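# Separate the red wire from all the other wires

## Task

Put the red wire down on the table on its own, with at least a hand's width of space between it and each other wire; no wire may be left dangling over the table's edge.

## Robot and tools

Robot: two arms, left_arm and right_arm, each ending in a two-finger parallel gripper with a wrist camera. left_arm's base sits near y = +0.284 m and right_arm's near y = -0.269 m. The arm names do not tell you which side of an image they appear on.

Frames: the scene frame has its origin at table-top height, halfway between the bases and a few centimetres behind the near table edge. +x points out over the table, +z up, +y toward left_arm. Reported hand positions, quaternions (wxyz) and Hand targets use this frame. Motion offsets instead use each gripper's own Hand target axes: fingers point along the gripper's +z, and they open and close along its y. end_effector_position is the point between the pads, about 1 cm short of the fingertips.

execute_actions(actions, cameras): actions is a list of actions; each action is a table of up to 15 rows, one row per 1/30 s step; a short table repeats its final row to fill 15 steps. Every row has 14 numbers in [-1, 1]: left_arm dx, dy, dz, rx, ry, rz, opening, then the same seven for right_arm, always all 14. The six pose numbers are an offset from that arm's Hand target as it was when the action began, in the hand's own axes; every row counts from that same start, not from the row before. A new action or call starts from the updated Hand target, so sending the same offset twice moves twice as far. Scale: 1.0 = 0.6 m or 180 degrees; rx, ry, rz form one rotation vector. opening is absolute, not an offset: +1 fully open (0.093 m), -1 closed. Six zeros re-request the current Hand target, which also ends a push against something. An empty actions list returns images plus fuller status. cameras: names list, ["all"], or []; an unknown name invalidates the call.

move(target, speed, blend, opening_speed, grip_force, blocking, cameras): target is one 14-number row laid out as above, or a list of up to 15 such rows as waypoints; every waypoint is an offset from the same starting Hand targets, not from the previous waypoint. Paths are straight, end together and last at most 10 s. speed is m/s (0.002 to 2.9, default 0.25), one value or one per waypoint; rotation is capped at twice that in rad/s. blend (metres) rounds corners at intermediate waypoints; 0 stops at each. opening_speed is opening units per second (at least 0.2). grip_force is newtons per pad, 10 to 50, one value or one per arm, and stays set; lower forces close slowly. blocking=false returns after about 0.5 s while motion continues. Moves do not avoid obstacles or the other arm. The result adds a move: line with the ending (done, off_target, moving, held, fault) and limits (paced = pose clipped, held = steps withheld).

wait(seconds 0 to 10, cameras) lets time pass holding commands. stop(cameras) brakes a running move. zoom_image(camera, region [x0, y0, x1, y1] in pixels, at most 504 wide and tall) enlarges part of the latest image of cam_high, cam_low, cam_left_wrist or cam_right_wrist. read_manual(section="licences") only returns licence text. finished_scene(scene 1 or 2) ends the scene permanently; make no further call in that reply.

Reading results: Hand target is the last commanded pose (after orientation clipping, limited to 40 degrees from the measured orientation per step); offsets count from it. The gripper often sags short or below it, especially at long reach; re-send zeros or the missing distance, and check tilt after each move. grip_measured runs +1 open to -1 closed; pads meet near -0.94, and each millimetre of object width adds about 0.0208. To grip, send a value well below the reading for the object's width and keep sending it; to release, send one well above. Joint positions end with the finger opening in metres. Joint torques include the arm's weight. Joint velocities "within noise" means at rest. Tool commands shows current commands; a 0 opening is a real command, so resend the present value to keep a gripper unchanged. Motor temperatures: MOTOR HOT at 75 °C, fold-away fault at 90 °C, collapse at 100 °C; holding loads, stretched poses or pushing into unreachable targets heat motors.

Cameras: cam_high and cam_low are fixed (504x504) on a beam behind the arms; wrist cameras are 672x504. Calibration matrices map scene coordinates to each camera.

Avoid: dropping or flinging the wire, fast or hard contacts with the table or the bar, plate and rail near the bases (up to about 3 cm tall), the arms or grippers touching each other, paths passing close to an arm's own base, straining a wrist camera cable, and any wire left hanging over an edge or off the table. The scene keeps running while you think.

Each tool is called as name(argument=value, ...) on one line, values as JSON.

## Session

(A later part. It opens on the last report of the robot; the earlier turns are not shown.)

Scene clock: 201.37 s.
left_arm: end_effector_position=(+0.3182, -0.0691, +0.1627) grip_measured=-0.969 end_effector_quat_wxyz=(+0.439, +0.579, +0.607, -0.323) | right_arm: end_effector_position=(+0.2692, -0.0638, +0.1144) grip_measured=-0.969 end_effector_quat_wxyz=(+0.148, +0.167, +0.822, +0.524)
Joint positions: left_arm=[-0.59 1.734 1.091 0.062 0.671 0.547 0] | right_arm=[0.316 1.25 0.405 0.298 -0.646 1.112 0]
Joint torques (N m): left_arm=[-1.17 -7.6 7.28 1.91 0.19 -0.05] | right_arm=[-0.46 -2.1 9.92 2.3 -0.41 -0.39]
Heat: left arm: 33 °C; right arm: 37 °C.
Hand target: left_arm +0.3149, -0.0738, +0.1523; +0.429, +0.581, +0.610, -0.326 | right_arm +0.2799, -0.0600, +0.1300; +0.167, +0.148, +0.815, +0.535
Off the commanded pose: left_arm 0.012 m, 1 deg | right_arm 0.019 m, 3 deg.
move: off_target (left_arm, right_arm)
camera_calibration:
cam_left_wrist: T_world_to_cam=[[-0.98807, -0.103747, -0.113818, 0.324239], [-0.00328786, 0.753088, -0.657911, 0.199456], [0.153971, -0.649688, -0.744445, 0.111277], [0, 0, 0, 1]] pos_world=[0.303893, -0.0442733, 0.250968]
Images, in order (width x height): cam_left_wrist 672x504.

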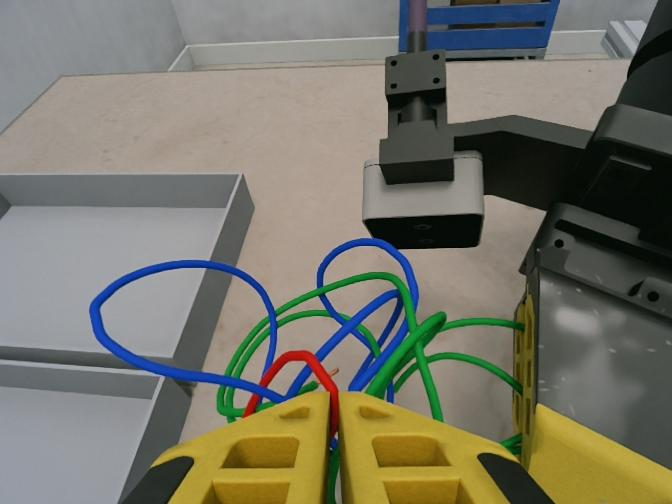

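move(target=[-0.08,0,-0.03,0,0,0,-1.0, 0,0,0,0,0,0,-1.0], speed=0.05, cameras=["cam_left_wrist","cam_low","cam_high"])

zoom_image(camera="cam_left_wrist", region=[200, 300, 440, 504])

zoom_image(camera="cam_high", region=[110, 110, 230, 230])

Scene clock: 203.37 s.
left_arm: end_effector_position=(+0.3111, -0.0740, +0.1774) grip_measured=-0.969 end_effector_quat_wxyz=(+0.407, +0.579, +0.625, -0.328) | right_arm: end_effector_position=(+0.2690, -0.0638, +0.1141) grip_measured=-0.969 end_effector_quat_wxyz=(+0.148, +0.167, +0.822, +0.523)
Joint positions: left_arm=[-0.614 1.72 1.186 -0.11 0.652 0.53 0] | right_arm=[0.316 1.25 0.405 0.297 -0.646 1.111 0]
Joint torques (N m): left_arm=[-1.09 -12.66 10.26 1.72 0.2 -0.05] | right_arm=[-0.49 -2.13 9.95 2.3 -0.41 -0.39]
Heat: left arm: 34 °C; right arm: 37 °C.
Hand target: left_arm +0.3102, -0.0783, +0.2032; +0.429, +0.581, +0.610, -0.326 | right_arm +0.2799, -0.0600, +0.1301; +0.167, +0.148, +0.815, +0.535
Off the commanded pose: left_arm 0.026 m, 3 deg | right_arm 0.020 m, 4 deg.
move: off_target (left_arm, right_arm)
camera_calibration:
cam_left_wrist: T_world_to_cam=[[-0.993611, -0.0961159, -0.0591476, 0.311036], [-0.0384581, 0.78109, -0.623233, 0.21977], [0.106102, -0.616977, -0.779796, 0.143761], [0, 0, 0, 1]] pos_world=[0.302247, -0.0530667, 0.267469]
Images, in order (width x height): cam_high 504x504, cam_low 504x504, cam_left_wrist 672x504.

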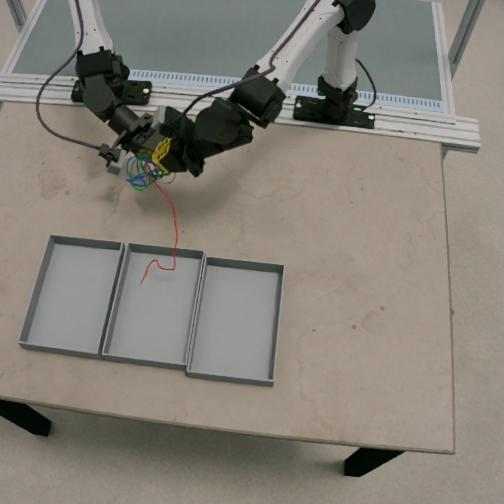

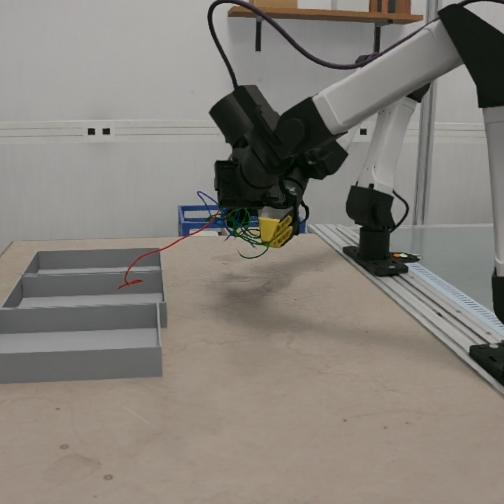

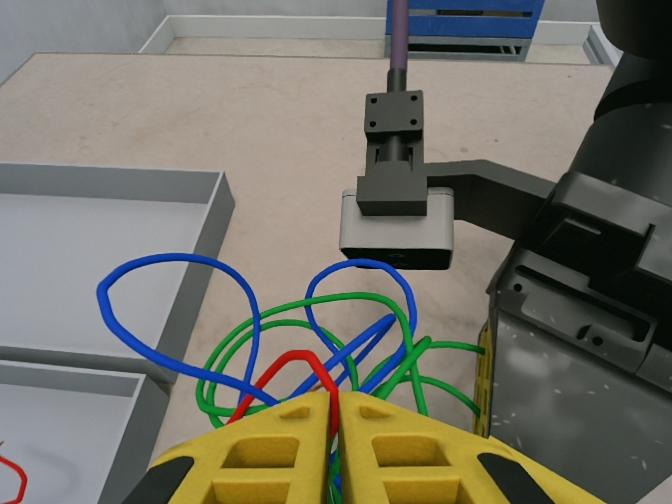

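Scaled by 2.100 from the camera's 672x504 image, which has a finer 960x720 frame.

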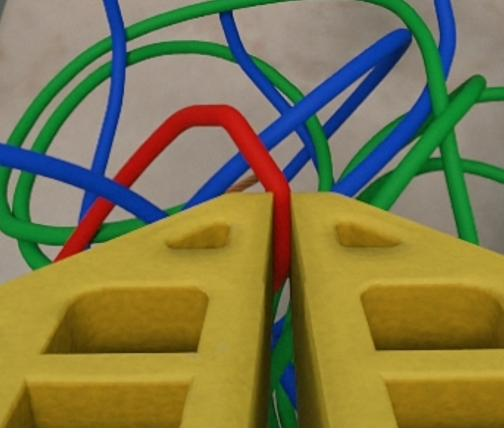

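Scaled by 4.200 from the camera's 504x504 image, which has a finer 720x720 frame.

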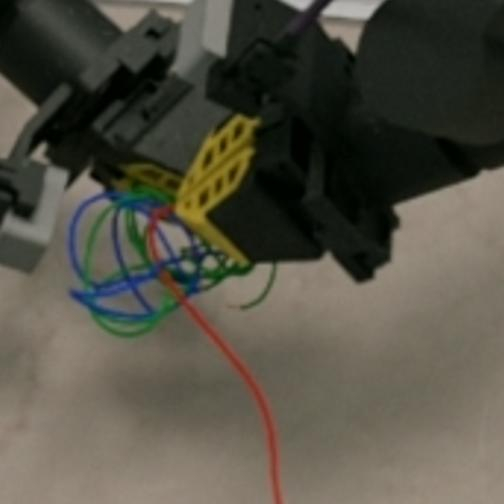

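move(target=[-0.07,0,-0.03,0,0,0,-1.0, 0,0,0,0,0,0,-1.0], speed=0.05, cameras=["cam_left_wrist","cam_low","cam_high"])

zoom_image(camera="cam_left_wrist", region=[180, 260, 460, 504])

zoom_image(camera="cam_low", region=[170, 160, 310, 280])

Scene clock: 205.13 s.
left_arm: end_effector_position=(+0.3079, -0.0769, +0.2191) grip_measured=-0.969 end_effector_quat_wxyz=(+0.402, +0.580, +0.628, -0.328) | right_arm: end_effector_position=(+0.2690, -0.0638, +0.1141) grip_measured=-0.969 end_effector_quat_wxyz=(+0.148, +0.167, +0.822, +0.523)
Joint positions: left_arm=[-0.631 1.687 1.324 -0.286 0.638 0.517 0] | right_arm=[0.316 1.25 0.405 0.297 -0.646 1.11 0]
Joint torques (N m): left_arm=[-1.07 -12.75 10.71 1.8 0.2 -0.04] | right_arm=[-0.43 -2.17 9.98 2.31 -0.41 -0.38]
Heat: left arm: 34 °C; right arm: 37 °C.
Hand target: left_arm +0.3059, -0.0801, +0.2486; +0.429, +0.581, +0.610, -0.327 | right_arm +0.2799, -0.0600, +0.1300; +0.167, +0.147, +0.815, +0.535
Off the commanded pose: left_arm 0.030 m, 4 deg | right_arm 0.020 m, 3 deg.
move: off_target (left_arm, right_arm)
camera_calibration:
cam_left_wrist: T_world_to_cam=[[-0.994132, -0.0956001, -0.050627, 0.308403], [-0.0441913, 0.786057, -0.616572, 0.248609], [0.0987401, -0.610717, -0.785669, 0.17879], [0, 0, 0, 1]] pos_world=[0.299926, -0.056748, 0.309369]
Images, in order (width x height): cam_high 504x504, cam_low 504x504, cam_left_wrist 672x504.

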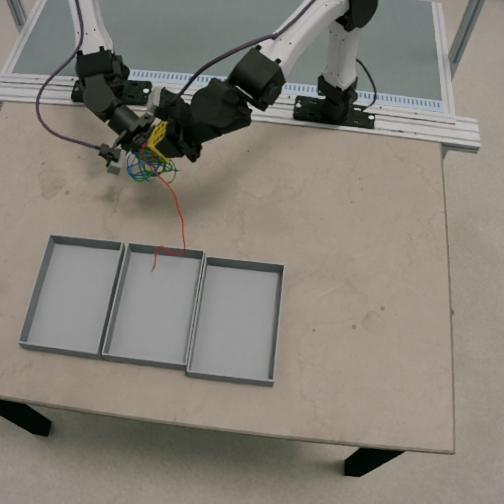

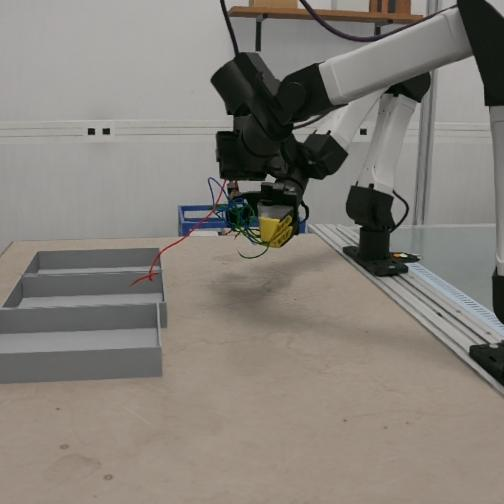

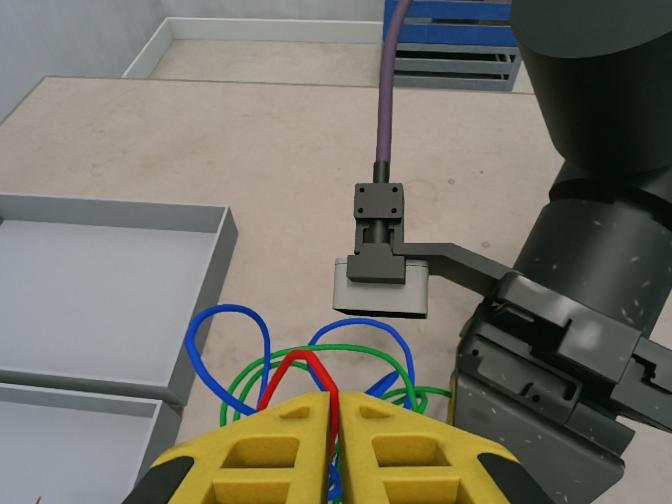

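Scaled by 1.800 from the camera's 672x504 image, which has a finer 960x720 frame.

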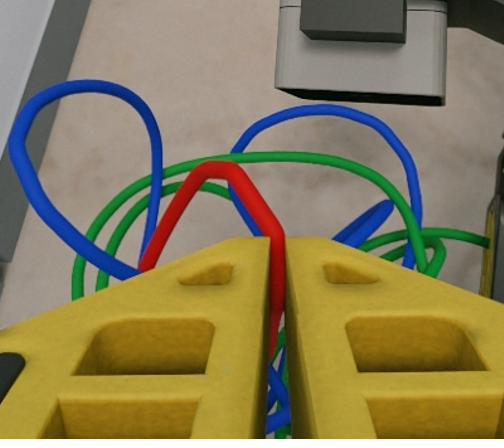

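Scaled by 3.600 from the camera's 504x504 image, which has a finer 720x720 frame.

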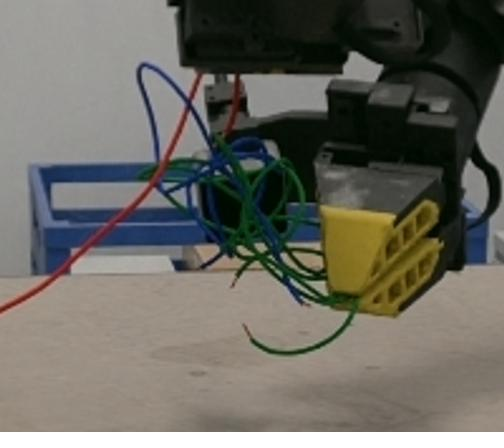

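move(target=[-0.08,0,-0.06,0,0,0,-1.0, 0,0,0,0,0,0,-1.0], speed=0.06, cameras=["cam_left_wrist","cam_low","cam_high"])

zoom_image(camera="cam_left_wrist", region=[180, 260, 460, 504])

zoom_image(camera="cam_low", region=[170, 140, 310, 280])

Scene clock: 207.03 s.
left_arm: end_effector_position=(+0.3031, -0.0699, +0.2839) grip_measured=-0.969 end_effector_quat_wxyz=(+0.409, +0.579, +0.624, -0.327) | right_arm: end_effector_position=(+0.2690, -0.0638, +0.1141) grip_measured=-0.969 end_effector_quat_wxyz=(+0.148, +0.166, +0.822, +0.524)
Joint positions: left_arm=[-0.631 1.647 1.526 -0.51 0.638 0.517 0] | right_arm=[0.316 1.25 0.405 0.297 -0.647 1.11 0]
Joint torques (N m): left_arm=[-0.43 -11.73 10.32 1.7 0.25 0.02] | right_arm=[-0.47 -2.13 9.98 2.29 -0.41 -0.37]
Heat: left arm: 34 °C; right arm: 38 °C.
Hand target: left_arm +0.2987, -0.0684, +0.3069; +0.429, +0.581, +0.610, -0.326 | right_arm +0.2799, -0.0600, +0.1301; +0.167, +0.147, +0.815, +0.535
Off the commanded pose: left_arm 0.024 m, 3 deg | right_arm 0.020 m, 3 deg.
move: off_target (left_arm, right_arm)
camera_calibration:
cam_left_wrist: T_world_to_cam=[[-0.993239, -0.0971538, -0.0635444, 0.310895], [-0.0362297, 0.779449, -0.625417, 0.282346], [0.110291, -0.618886, -0.777699, 0.228145], [0, 0, 0, 1]] pos_world=[0.29386, -0.0486739, 0.373767]
Images, in order (width x height): cam_high 504x504, cam_low 504x504, cam_left_wrist 672x504.

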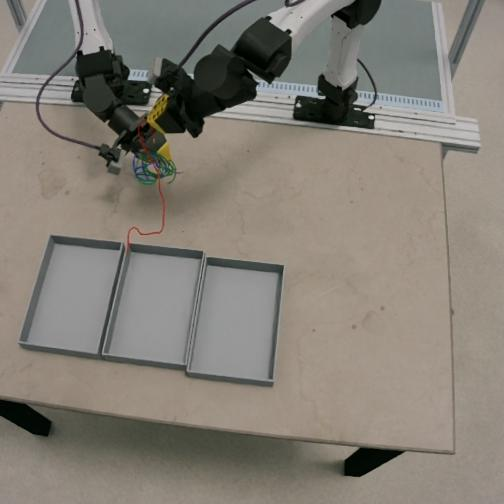

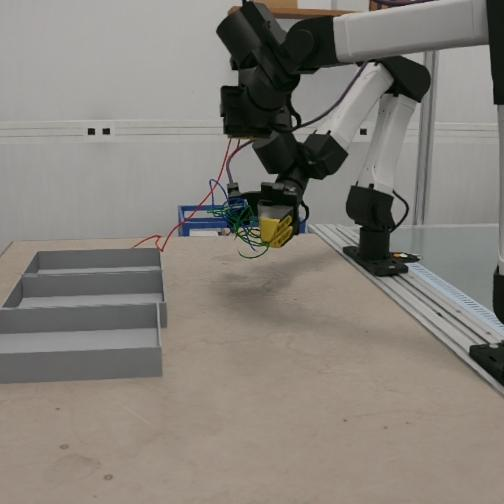

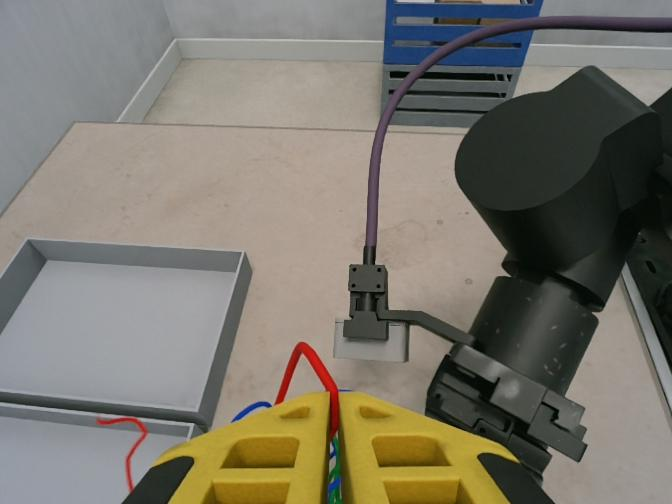

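Scaled by 1.800 from the camera's 672x504 image, which has a finer 960x720 frame.

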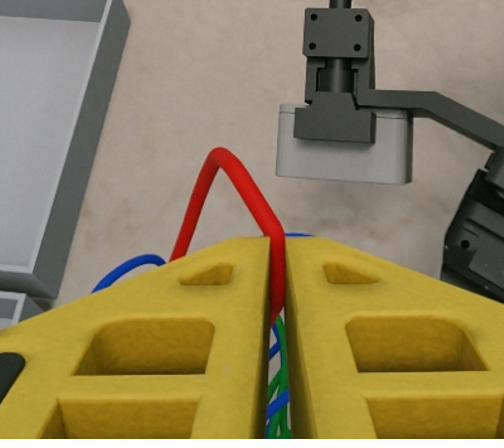

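Scaled by 3.600 from the camera's 504x504 image, which has a finer 720x720 frame.

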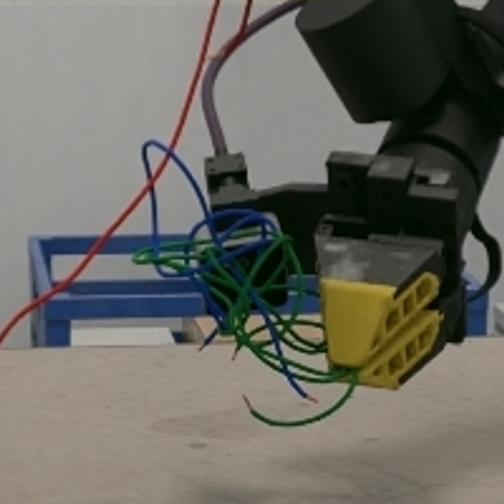

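move(target=[0.085,0.103,-0.37,-0.181,0.02,-0.083,-1.0, 0,0,0,0,0,0,-1.0], speed=0.12, cameras=["all"])

Scene clock: 210.70 s.
left_arm: end_effector_position=(+0.3355, +0.1566, +0.3449) grip_measured=-0.969 end_effector_quat_wxyz=(+0.495, +0.365, +0.767, -0.181) | right_arm: end_effector_position=(+0.2688, -0.0637, +0.1142) grip_measured=-0.969 end_effector_quat_wxyz=(+0.148, +0.166, +0.822, +0.524)
Joint positions: left_arm=[-0.111 1.233 1.416 -0.738 0.553 0.453 0] | right_arm=[0.316 1.25 0.405 0.297 -0.648 1.11 0]
Joint torques (N m): left_arm=[0.64 -6.32 9.52 1.79 0.23 -0.02] | right_arm=[-0.47 -2.15 9.96 2.3 -0.39 -0.37]
Heat: left arm: 34 °C; right arm: 38 °C.
Hand target: left_arm +0.3298, +0.1594, +0.3600; +0.510, +0.364, +0.759, -0.177 | right_arm +0.2799, -0.0600, +0.1300; +0.167, +0.148, +0.815, +0.535
Off the commanded pose: left_arm 0.016 m, 2 deg | right_arm 0.020 m, 3 deg.
move: off_target (left_arm, right_arm)
camera_calibration:
cam_left_wrist: T_world_to_cam=[[-0.750654, -0.655593, -0.0819535, 0.381321], [-0.471054, 0.618036, -0.629396, 0.317671], [0.463278, -0.433855, -0.772751, 0.263031], [0, 0, 0, 1]] pos_world=[0.314024, 0.167776, 0.43445]
cam_right_wrist: T_world_to_cam=[[-0.109375, -0.402523, -0.908852, 0.108654], [-0.993667, 0.02059, 0.110463, 0.293248], [-0.0257504, 0.915178, -0.402226, 0.200211], [0, 0, 0, 1]] pos_world=[0.30843, -0.145532, 0.146887]

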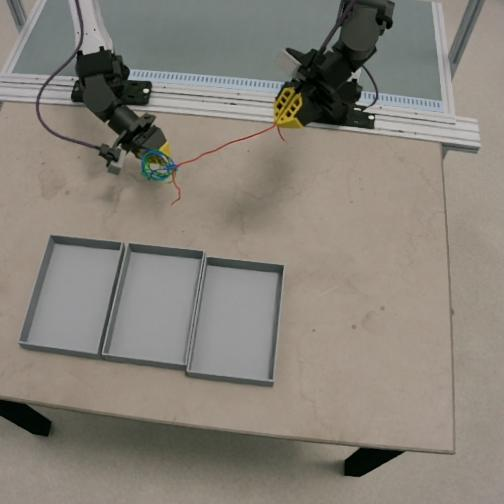

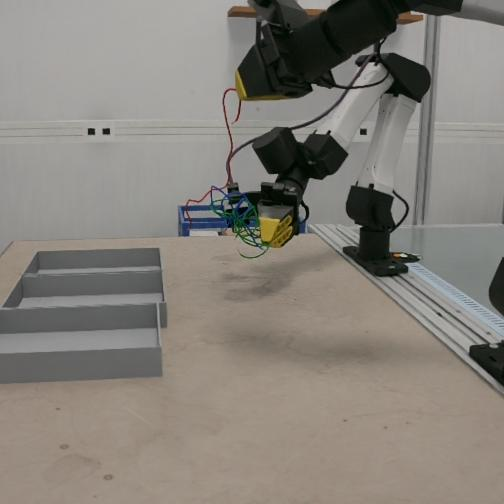

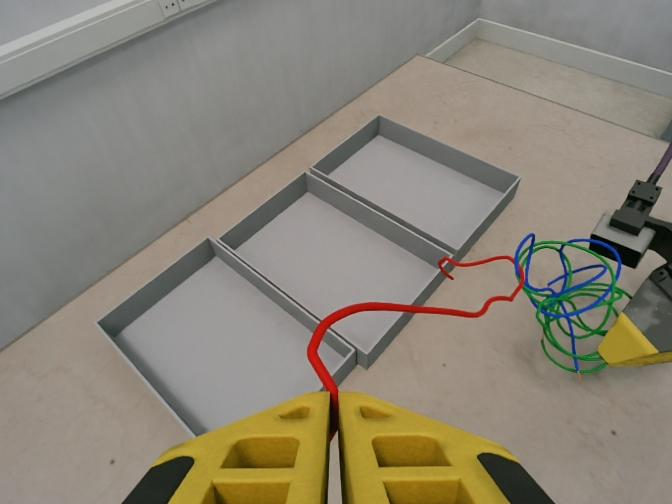

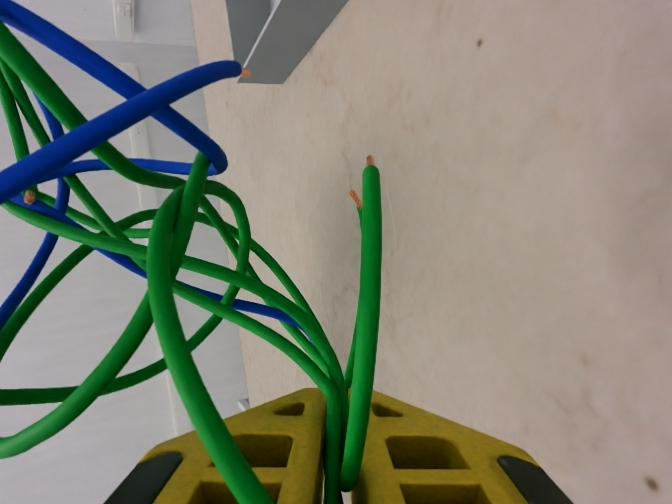

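move(target=[0.081,0.146,-0.139,0,0,0,-1.0, 0,0,0,0,0,0,-1.0], speed=0.08, cameras=["cam_high","cam_low","cam_left_wrist"])

Scene clock: 213.40 s.
left_arm: end_effector_position=(+0.3280, +0.2877, +0.3541) grip_measured=-0.969 end_effector_quat_wxyz=(+0.504, +0.358, +0.765, -0.182) | right_arm: end_effector_position=(+0.2695, -0.0621, +0.1180) grip_measured=-0.969 end_effector_quat_wxyz=(+0.149, +0.160, +0.821, +0.528)
Joint positions: left_arm=[0.465 1.379 1.65 -1.187 0.998 0.967 0] | right_arm=[0.316 1.25 0.413 0.299 -0.658 1.107 0]
Joint torques (N m): left_arm=[0.73 -3.84 9.14 1.21 0.51 0.18] | right_arm=[-0.46 -2.03 9.4 2.28 -0.28 -0.33]
Heat: left arm: 34 °C; right arm: 38 °C.
Hand target: left_arm +0.3298, +0.2898, +0.3600; +0.510, +0.364, +0.759, -0.177 | right_arm +0.2799, -0.0600, +0.1300; +0.167, +0.147, +0.815, +0.535
Off the commanded pose: left_arm 0.007 m, 1 deg | right_arm 0.016 m, 3 deg.
move: off_target (right_arm)
camera_calibration:
cam_left_wrist: T_world_to_cam=[[-0.742873, -0.664479, -0.0812792, 0.462114], [-0.469081, 0.603314, -0.644961, 0.248141], [0.4776, -0.440998, -0.759881, 0.323315], [0, 0, 0, 1]] pos_world=[0.305276, 0.29994, 0.443282]
Images, in order (width x height): cam_high 504x504, cam_low 504x504, cam_left_wrist 672x504.

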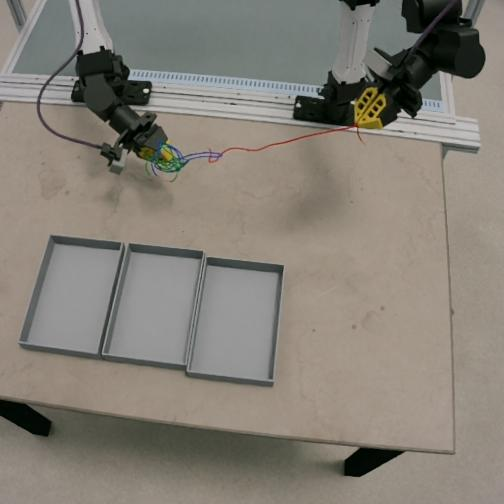

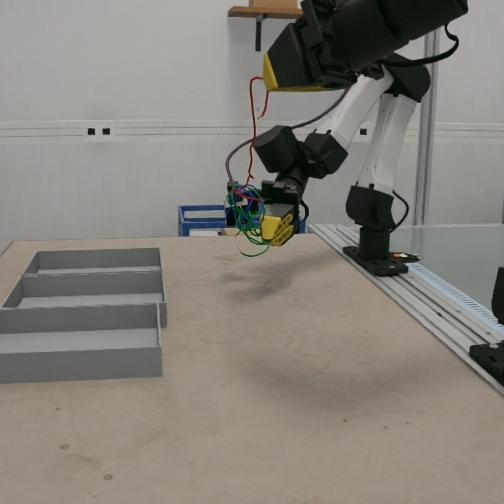

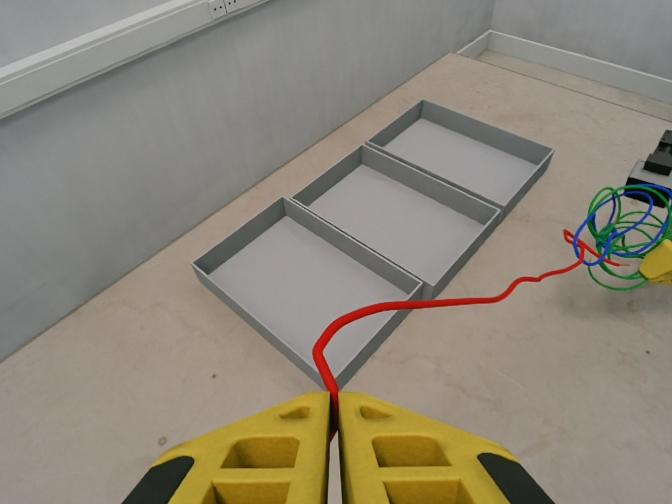

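zoom_image(camera="cam_left_wrist", region=[500, 170, 672, 310])

zoom_image(camera="cam_high", region=[130, 110, 250, 210])

Scaled by 2.930 from the camera's 672x504 image, which has a finer 960x720 frame.

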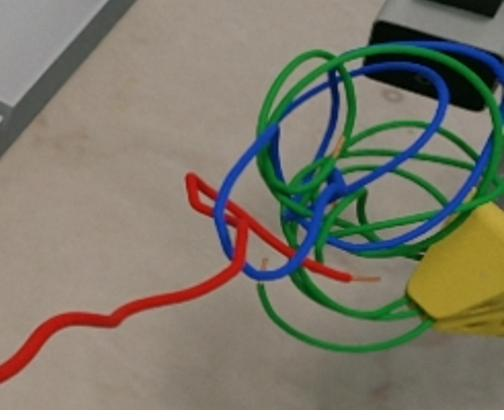

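Scaled by 4.200 from the camera's 504x504 image, which has a finer 720x720 frame.

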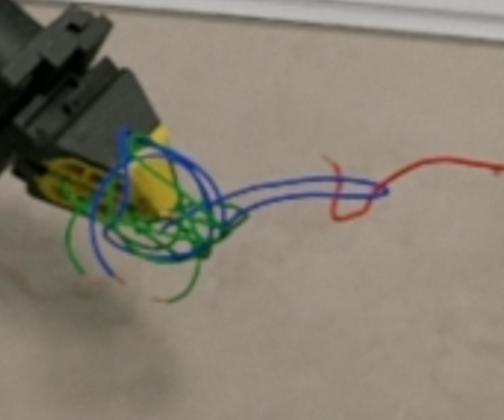

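move(target=[0.02,0.045,-0.05,0,0,0,-1.0, 0,0,0,0,0,0,-1.0], speed=0.05, cameras=["cam_high","cam_left_wrist"])

zoom_image(camera="cam_left_wrist", region=[500, 150, 672, 290])

zoom_image(camera="cam_high", region=[130, 110, 270, 210])

Scene clock: 215.40 s.
left_arm: end_effector_position=(+0.3253, +0.3277, +0.3594) grip_measured=-0.969 end_effector_quat_wxyz=(+0.502, +0.359, +0.765, -0.184) | right_arm: end_effector_position=(+0.2695, -0.0618, +0.1186) grip_measured=-0.969 end_effector_quat_wxyz=(+0.149, +0.159, +0.820, +0.529)
Joint positions: left_arm=[0.615 1.527 1.847 -1.466 1.077 1.227 0] | right_arm=[0.316 1.25 0.413 0.302 -0.661 1.107 0]
Joint torques (N m): left_arm=[1.03 -4.75 8.62 0.9 0.6 0.18] | right_arm=[-0.47 -2 9.43 2.27 -0.25 -0.34]
Heat: left arm: 34 °C; right arm: 38 °C.
Hand target: left_arm +0.3276, +0.3317, +0.3645; +0.510, +0.364, +0.759, -0.177 | right_arm +0.2799, -0.0600, +0.1299; +0.167, +0.148, +0.815, +0.535
Off the commanded pose: left_arm 0.007 m, 1 deg | right_arm 0.016 m, 3 deg.
move: off_target (right_arm)
camera_calibration:
cam_left_wrist: T_world_to_cam=[[-0.74577, -0.6617, -0.0773296, 0.48576], [-0.469401, 0.60428, -0.643823, 0.22542], [0.472746, -0.443845, -0.761257, 0.349279], [0, 0, 0, 1]] pos_world=[0.302958, 0.340237, 0.448585]
Images, in order (width x height): cam_high 504x504, cam_left_wrist 672x504.

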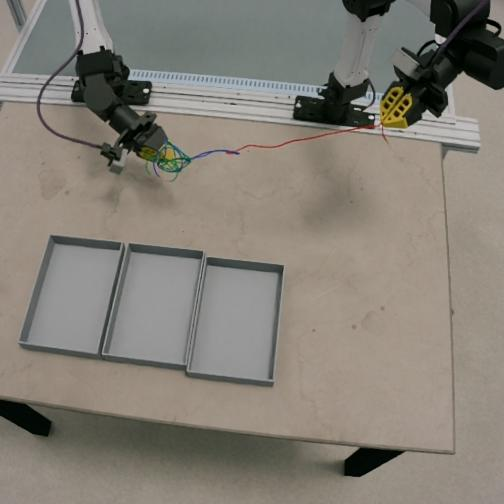

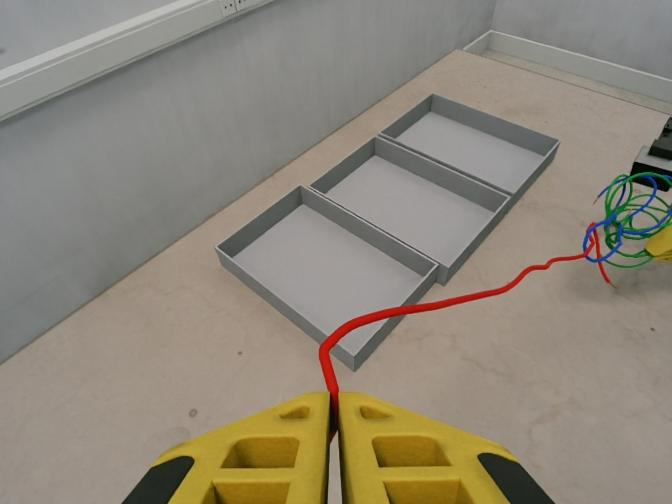

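Scaled by 2.930 from the camera's 672x504 image, which has a finer 960x720 frame.

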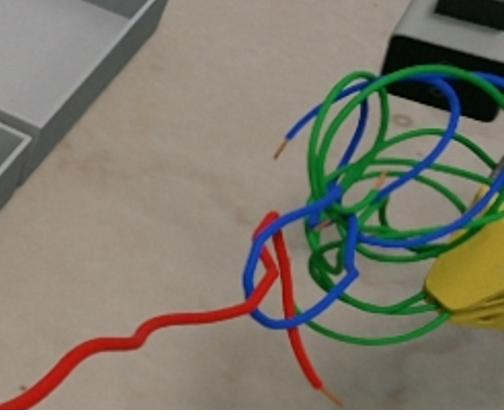

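Scaled by 3.600 from the camera's 504x504 image, which has a finer 720x720 frame.

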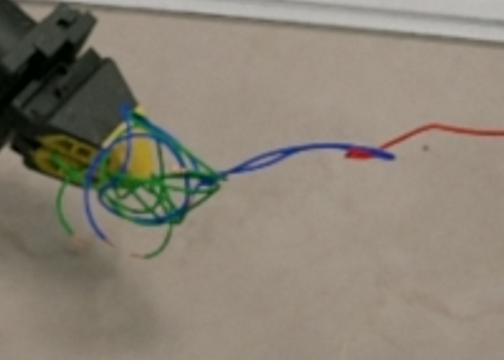

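move(target=[0.02,0.045,-0.05,0,0,0,-1.0, 0,0,0,0,0,0,-1.0], speed=0.05, cameras=["cam_high","cam_left_wrist"])

zoom_image(camera="cam_left_wrist", region=[500, 150, 672, 290])

zoom_image(camera="cam_high", region=[130, 110, 270, 210])

Scene clock: 217.00 s.
left_arm: end_effector_position=(+0.3247, +0.3714, +0.3644) grip_measured=-0.969 end_effector_quat_wxyz=(+0.523, +0.340, +0.766, -0.156) | right_arm: end_effector_position=(+0.2695, -0.0616, +0.1193) grip_measured=-0.969 end_effector_quat_wxyz=(+0.149, +0.157, +0.819, +0.531)
Joint positions: left_arm=[0.749 1.604 1.943 -1.554 1.123 1.351 0] | right_arm=[0.315 1.25 0.413 0.304 -0.665 1.106 0]
Joint torques (N m): left_arm=[0.61 -5.45 8.27 0.69 0.64 0.16] | right_arm=[-0.39 -2.03 9.47 2.24 -0.2 -0.33]
Heat: left arm: 34 °C; right arm: 38 °C.
Hand target: left_arm +0.3254, +0.3734, +0.3690; +0.510, +0.364, +0.759, -0.177 | right_arm +0.2798, -0.0600, +0.1300; +0.167, +0.147, +0.815, +0.535
Off the commanded pose: left_arm 0.005 m, 4 deg | right_arm 0.015 m, 2 deg.
joint sent to its limit (left arm) — joint 4 (wrist pitch), lower limit. The joint targets are off in orientation, not in position.
move: off_target (left_arm, right_arm)
camera_calibration:
cam_left_wrist: T_world_to_cam=[[-0.6967, -0.708156, -0.114558, 0.529468], [-0.480363, 0.579144, -0.658668, 0.220288], [0.532785, -0.403865, -0.743662, 0.332029], [0, 0, 0, 1]] pos_world=[0.297798, 0.381463, 0.452669]
Images, in order (width x height): cam_high 504x504, cam_left_wrist 672x504.

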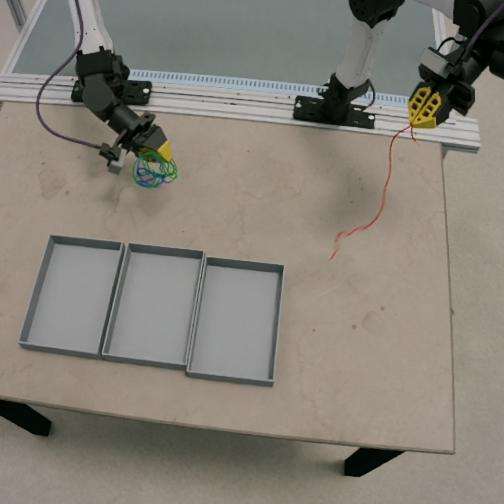

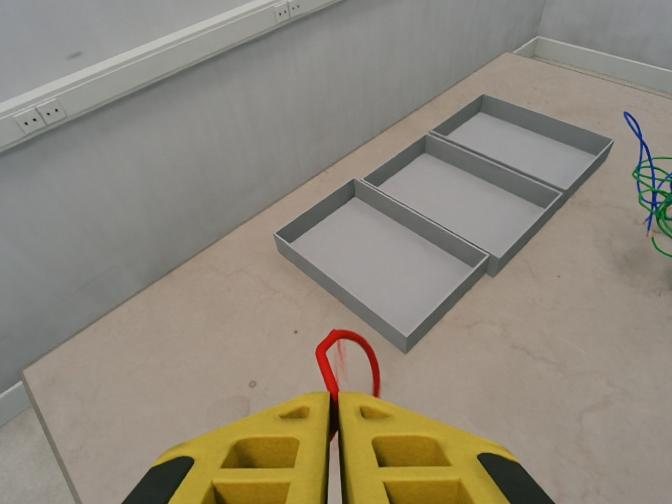

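Scaled by 2.930 from the camera's 672x504 image, which has a finer 960x720 frame.

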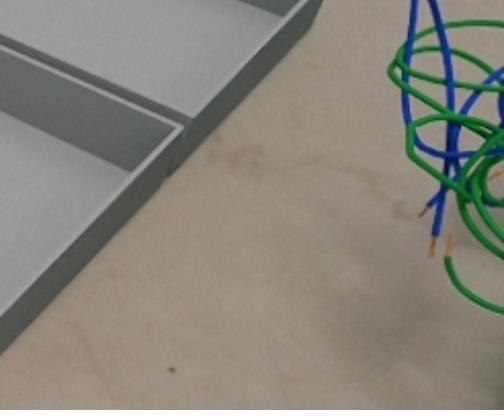

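Scaled by 3.600 from the camera's 504x504 image, which has a finer 720x720 frame.

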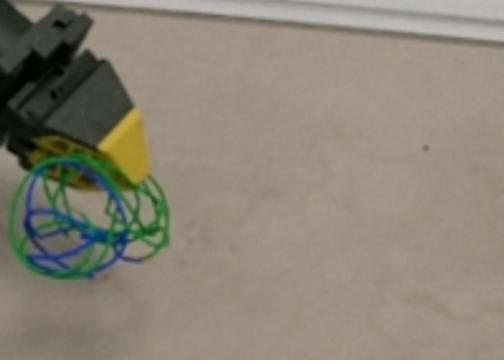

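move(target=[0.473,-0.137,0.261,0,0,0,-1.0, 0,0,0,0,0,0,-1.0], speed=0.12, cameras=["cam_high","cam_left_wrist","cam_low"])

Scene clock: 220.90 s.
left_arm: end_effector_position=(+0.3081, +0.3279, +0.0455) grip_measured=-0.970 end_effector_quat_wxyz=(+0.516, +0.366, +0.755, -0.170) | right_arm: end_effector_position=(+0.2695, -0.0616, +0.1193) grip_measured=-0.969 end_effector_quat_wxyz=(+0.149, +0.157, +0.819, +0.531)
Joint positions: left_arm=[0.672 1.662 0.623 -0.154 1.11 1.332 0] | right_arm=[0.315 1.25 0.413 0.304 -0.665 1.106 0]
Joint torques (N m): left_arm=[-0.61 -5.52 4.4 0.95 0.47 -0.03] | right_arm=[-0.38 -2.03 9.42 2.23 -0.2 -0.34]
Heat: left arm: 34 °C; right arm: 38 °C.
Hand target: left_arm +0.3050, +0.3237, +0.0390; +0.510, +0.364, +0.759, -0.177 | right_arm +0.2798, -0.0600, +0.1300; +0.167, +0.147, +0.815, +0.535
Off the commanded pose: left_arm 0.008 m, 1 deg | right_arm 0.015 m, 2 deg.
move: off_target (right_arm)
camera_calibration:
cam_left_wrist: T_world_to_cam=[[-0.740534, -0.66118, -0.120208, 0.448941], [-0.442059, 0.613999, -0.653902, 0.00399588], [0.506155, -0.431098, -0.746968, 0.103448], [0, 0, 0, 1]] pos_world=[0.281862, 0.338974, 0.133851]
Images, in order (width x height): cam_high 504x504, cam_low 504x504, cam_left_wrist 672x504.

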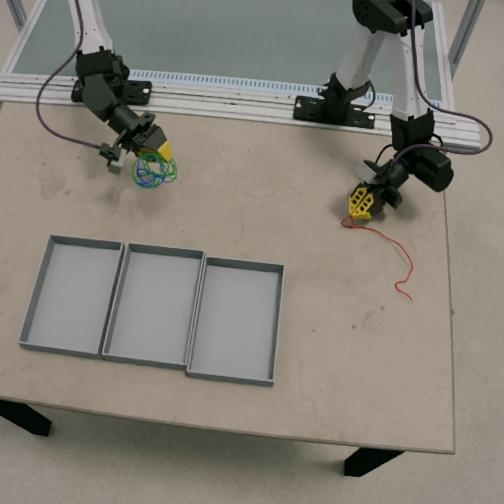

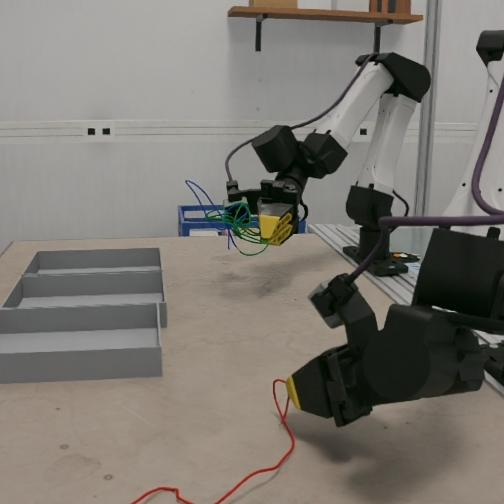

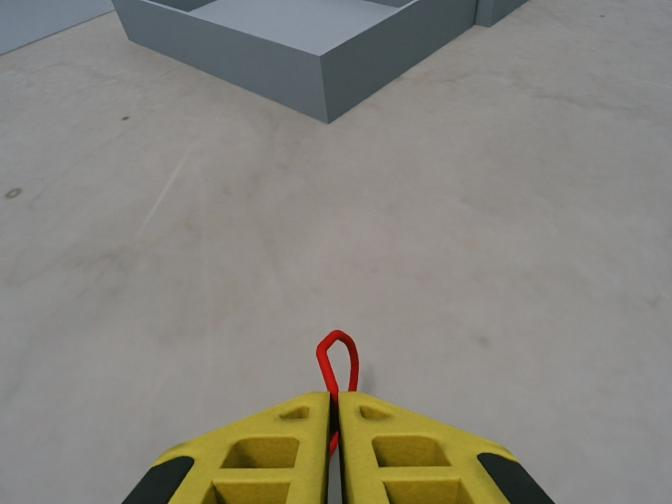

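move(target=[[0.025,0,0.012,0,0,0,-1.0, 0,0,0,0,0,-0.42,-1.0],[0.025,0,0.012,0,0,0,-1.0, 0.0144,-0.115,0.0465,0,0,-0.42,-1.0]], speed=0.2, cameras=["cam_high","cam_right_wrist","cam_low","cam_left_wrist"])

Scene clock: 226.47 s.
left_arm: end_effector_position=(+0.3109, +0.3292, +0.0325) grip_measured=-0.970 end_effector_quat_wxyz=(+0.520, +0.368, +0.752, -0.168) | right_arm: end_effector_position=(+0.2798, -0.0586, +0.0559) grip_measured=-0.969 end_effector_quat_wxyz=(+0.455, -0.384, +0.737, +0.321)
Joint positions: left_arm=[0.672 1.724 0.611 -0.071 1.117 1.332 0] | right_arm=[0.307 1.622 0.31 0.796 -0.665 -0.234 0]
Joint torques (N m): left_arm=[-0.53 -5.03 3.9 0.95 0.4 -0.03] | right_arm=[-0.42 -3.18 3.95 2.45 -0.32 -0.15]
Heat: left arm: 33 °C; right arm: 38 °C.
Hand target: left_arm +0.3065, +0.3248, +0.0224; +0.510, +0.364, +0.759, -0.177 | right_arm +0.2798, -0.0599, +0.0551; +0.460, -0.383, +0.734, +0.320
Off the commanded pose: left_arm 0.012 m, 2 deg | right_arm 0.002 m, 1 deg.
move: off_target (left_arm)
camera_calibration:
cam_left_wrist: T_world_to_cam=[[-0.740583, -0.659374, -0.129473, 0.449995], [-0.432696, 0.615361, -0.658866, -0.00725835], [0.514112, -0.431923, -0.741034, 0.0905104], [0, 0, 0, 1]] pos_world=[0.283586, 0.340275, 0.120551]
cam_right_wrist: T_world_to_cam=[[0.85967, -0.498179, -0.113072, -0.262297], [-0.44151, -0.613212, -0.655012, 0.161633], [0.256976, 0.613016, -0.747111, 0.0948118], [0, 0, 0, 1]] pos_world=[0.272487, -0.0896765, 0.147048]

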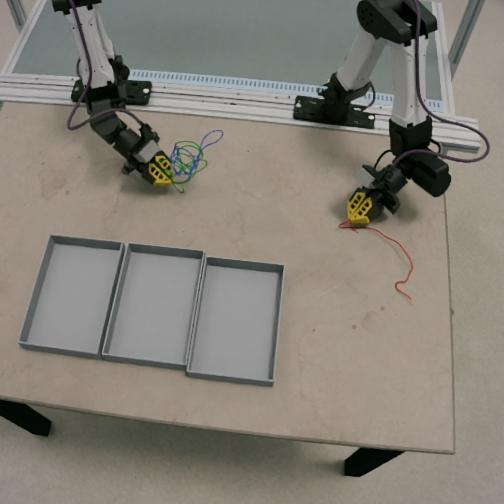

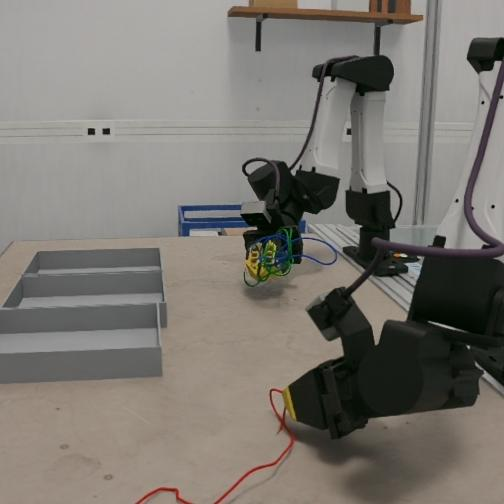

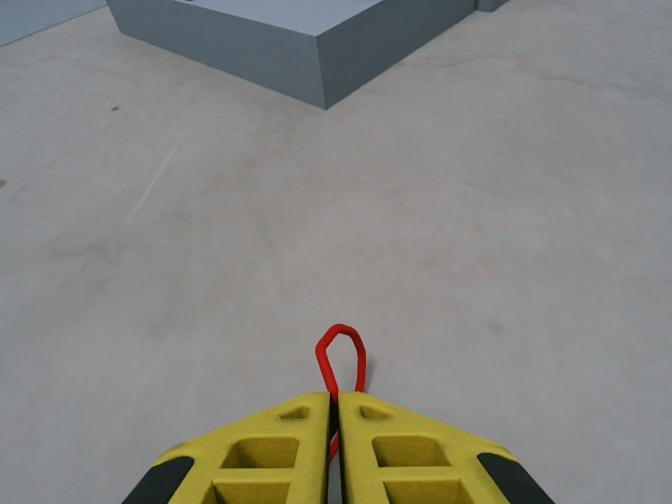

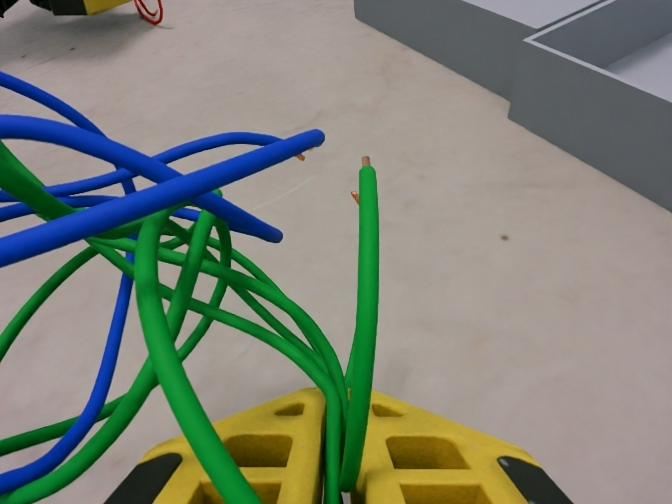

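move(target=[0.02,0,0.01,0,0,0,-1.0, 0.036,0,0.012,0,0,0,-1.0], speed=0.08)

move(target=[0,0,0,0,0,0,0.2, 0,0,0,0,0,0,0.2], opening_speed=0.8, cameras=["all"])

Scene clock: 227.90 s.
left_arm: end_effector_position=(+0.3125, +0.3287, +0.0222) grip_measured=-0.970 end_effector_quat_wxyz=(+0.526, +0.369, +0.747, -0.171) | right_arm: end_effector_position=(+0.2770, -0.0589, +0.0328) grip_measured=-0.969 end_effector_quat_wxyz=(+0.455, -0.384, +0.737, +0.321)
Joint positions: left_arm=[0.672 1.781 0.604 -0.003 1.134 1.332 0] | right_arm=[0.307 1.772 0.28 0.977 -0.665 -0.234 0]
Joint torques (N m): left_arm=[-0.54 -5.03 3.62 0.93 0.25 -0.02] | right_arm=[-0.24 -3.48 3.11 2.47 -0.29 -0.13]
Heat: left arm: 33 °C; right arm: 38 °C.
Hand target: left_arm +0.3077, +0.3253, +0.0091; +0.510, +0.364, +0.759, -0.177 | right_arm +0.2768, -0.0597, +0.0326; +0.460, -0.383, +0.734, +0.320
Off the commanded pose: left_arm 0.014 m, 3 deg | right_arm 0.001 m, 1 deg.
move: off_target (left_arm)

Scene clock: 229.63 s.
left_arm: end_effector_position=(+0.3130, +0.3315, +0.0169) grip_measured=+0.198 end_effector_quat_wxyz=(+0.518, +0.369, +0.755, -0.164) | right_arm: end_effector_position=(+0.2775, -0.0588, +0.0337) grip_measured=+0.199 end_effector_quat_wxyz=(+0.457, -0.384, +0.735, +0.321)
Joint positions: left_arm=[0.672 1.788 0.604 0.007 1.107 1.328 0.055] | right_arm=[0.307 1.772 0.28 0.982 -0.665 -0.234 0.055]
Joint torques (N m): left_arm=[-0.59 -5.63 3.6 0.88 0.49 -0.01] | right_arm=[-0.21 -3.43 3.15 2.43 -0.3 -0.13]
Heat: left arm: 33 °C; right arm: 37 °C.
Hand target: left_arm +0.3077, +0.3253, +0.0090; +0.510, +0.364, +0.759, -0.177 | right_arm +0.2768, -0.0597, +0.0326; +0.460, -0.383, +0.734, +0.320
Off the commanded pose: left_arm 0.011 m, 2 deg | right_arm 0.002 m, 0 deg.
move: off_target (left_arm)
camera_calibration:
cam_left_wrist: T_world_to_cam=[[-0.737762, -0.661864, -0.132829, 0.451186], [-0.438184, 0.619202, -0.651601, -0.0177165], [0.513519, -0.422523, -0.746842, 0.0759803], [0, 0, 0, 1]] pos_world=[0.286087, 0.341697, 0.105132]
cam_right_wrist: T_world_to_cam=[[0.860118, -0.498106, -0.10994, -0.263108], [-0.438556, -0.612038, -0.658087, 0.145227], [0.260509, 0.614247, -0.744873, 0.0779968], [0, 0, 0, 1]] pos_world=[0.269675, -0.0900807, 0.124743]

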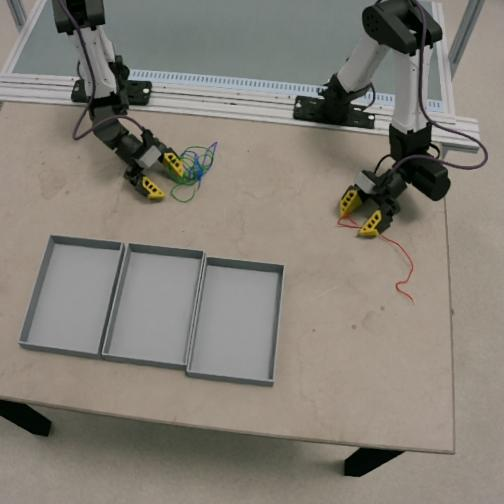

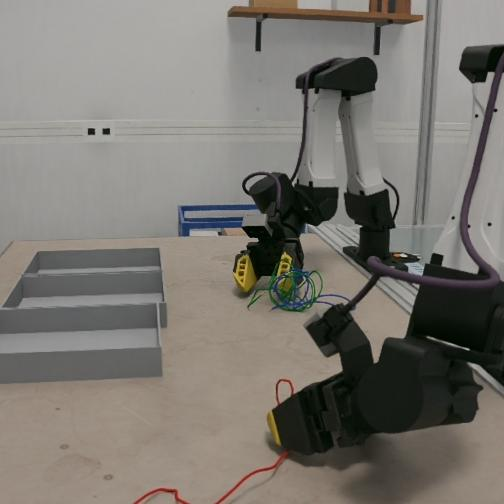

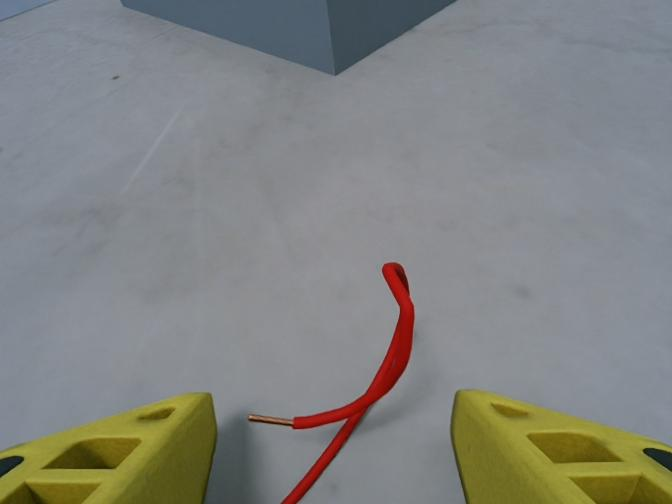

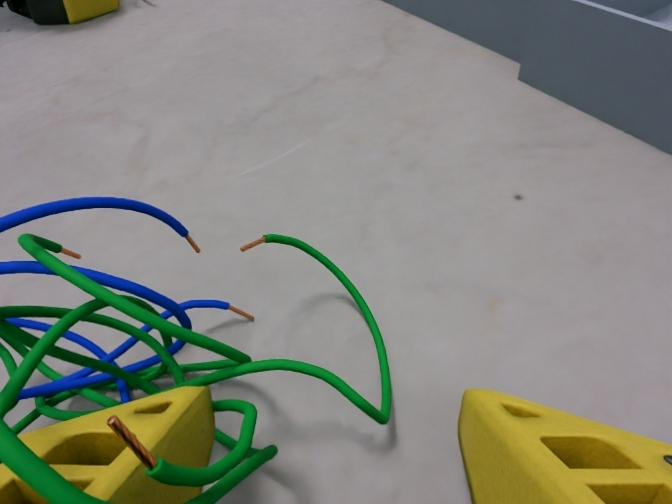

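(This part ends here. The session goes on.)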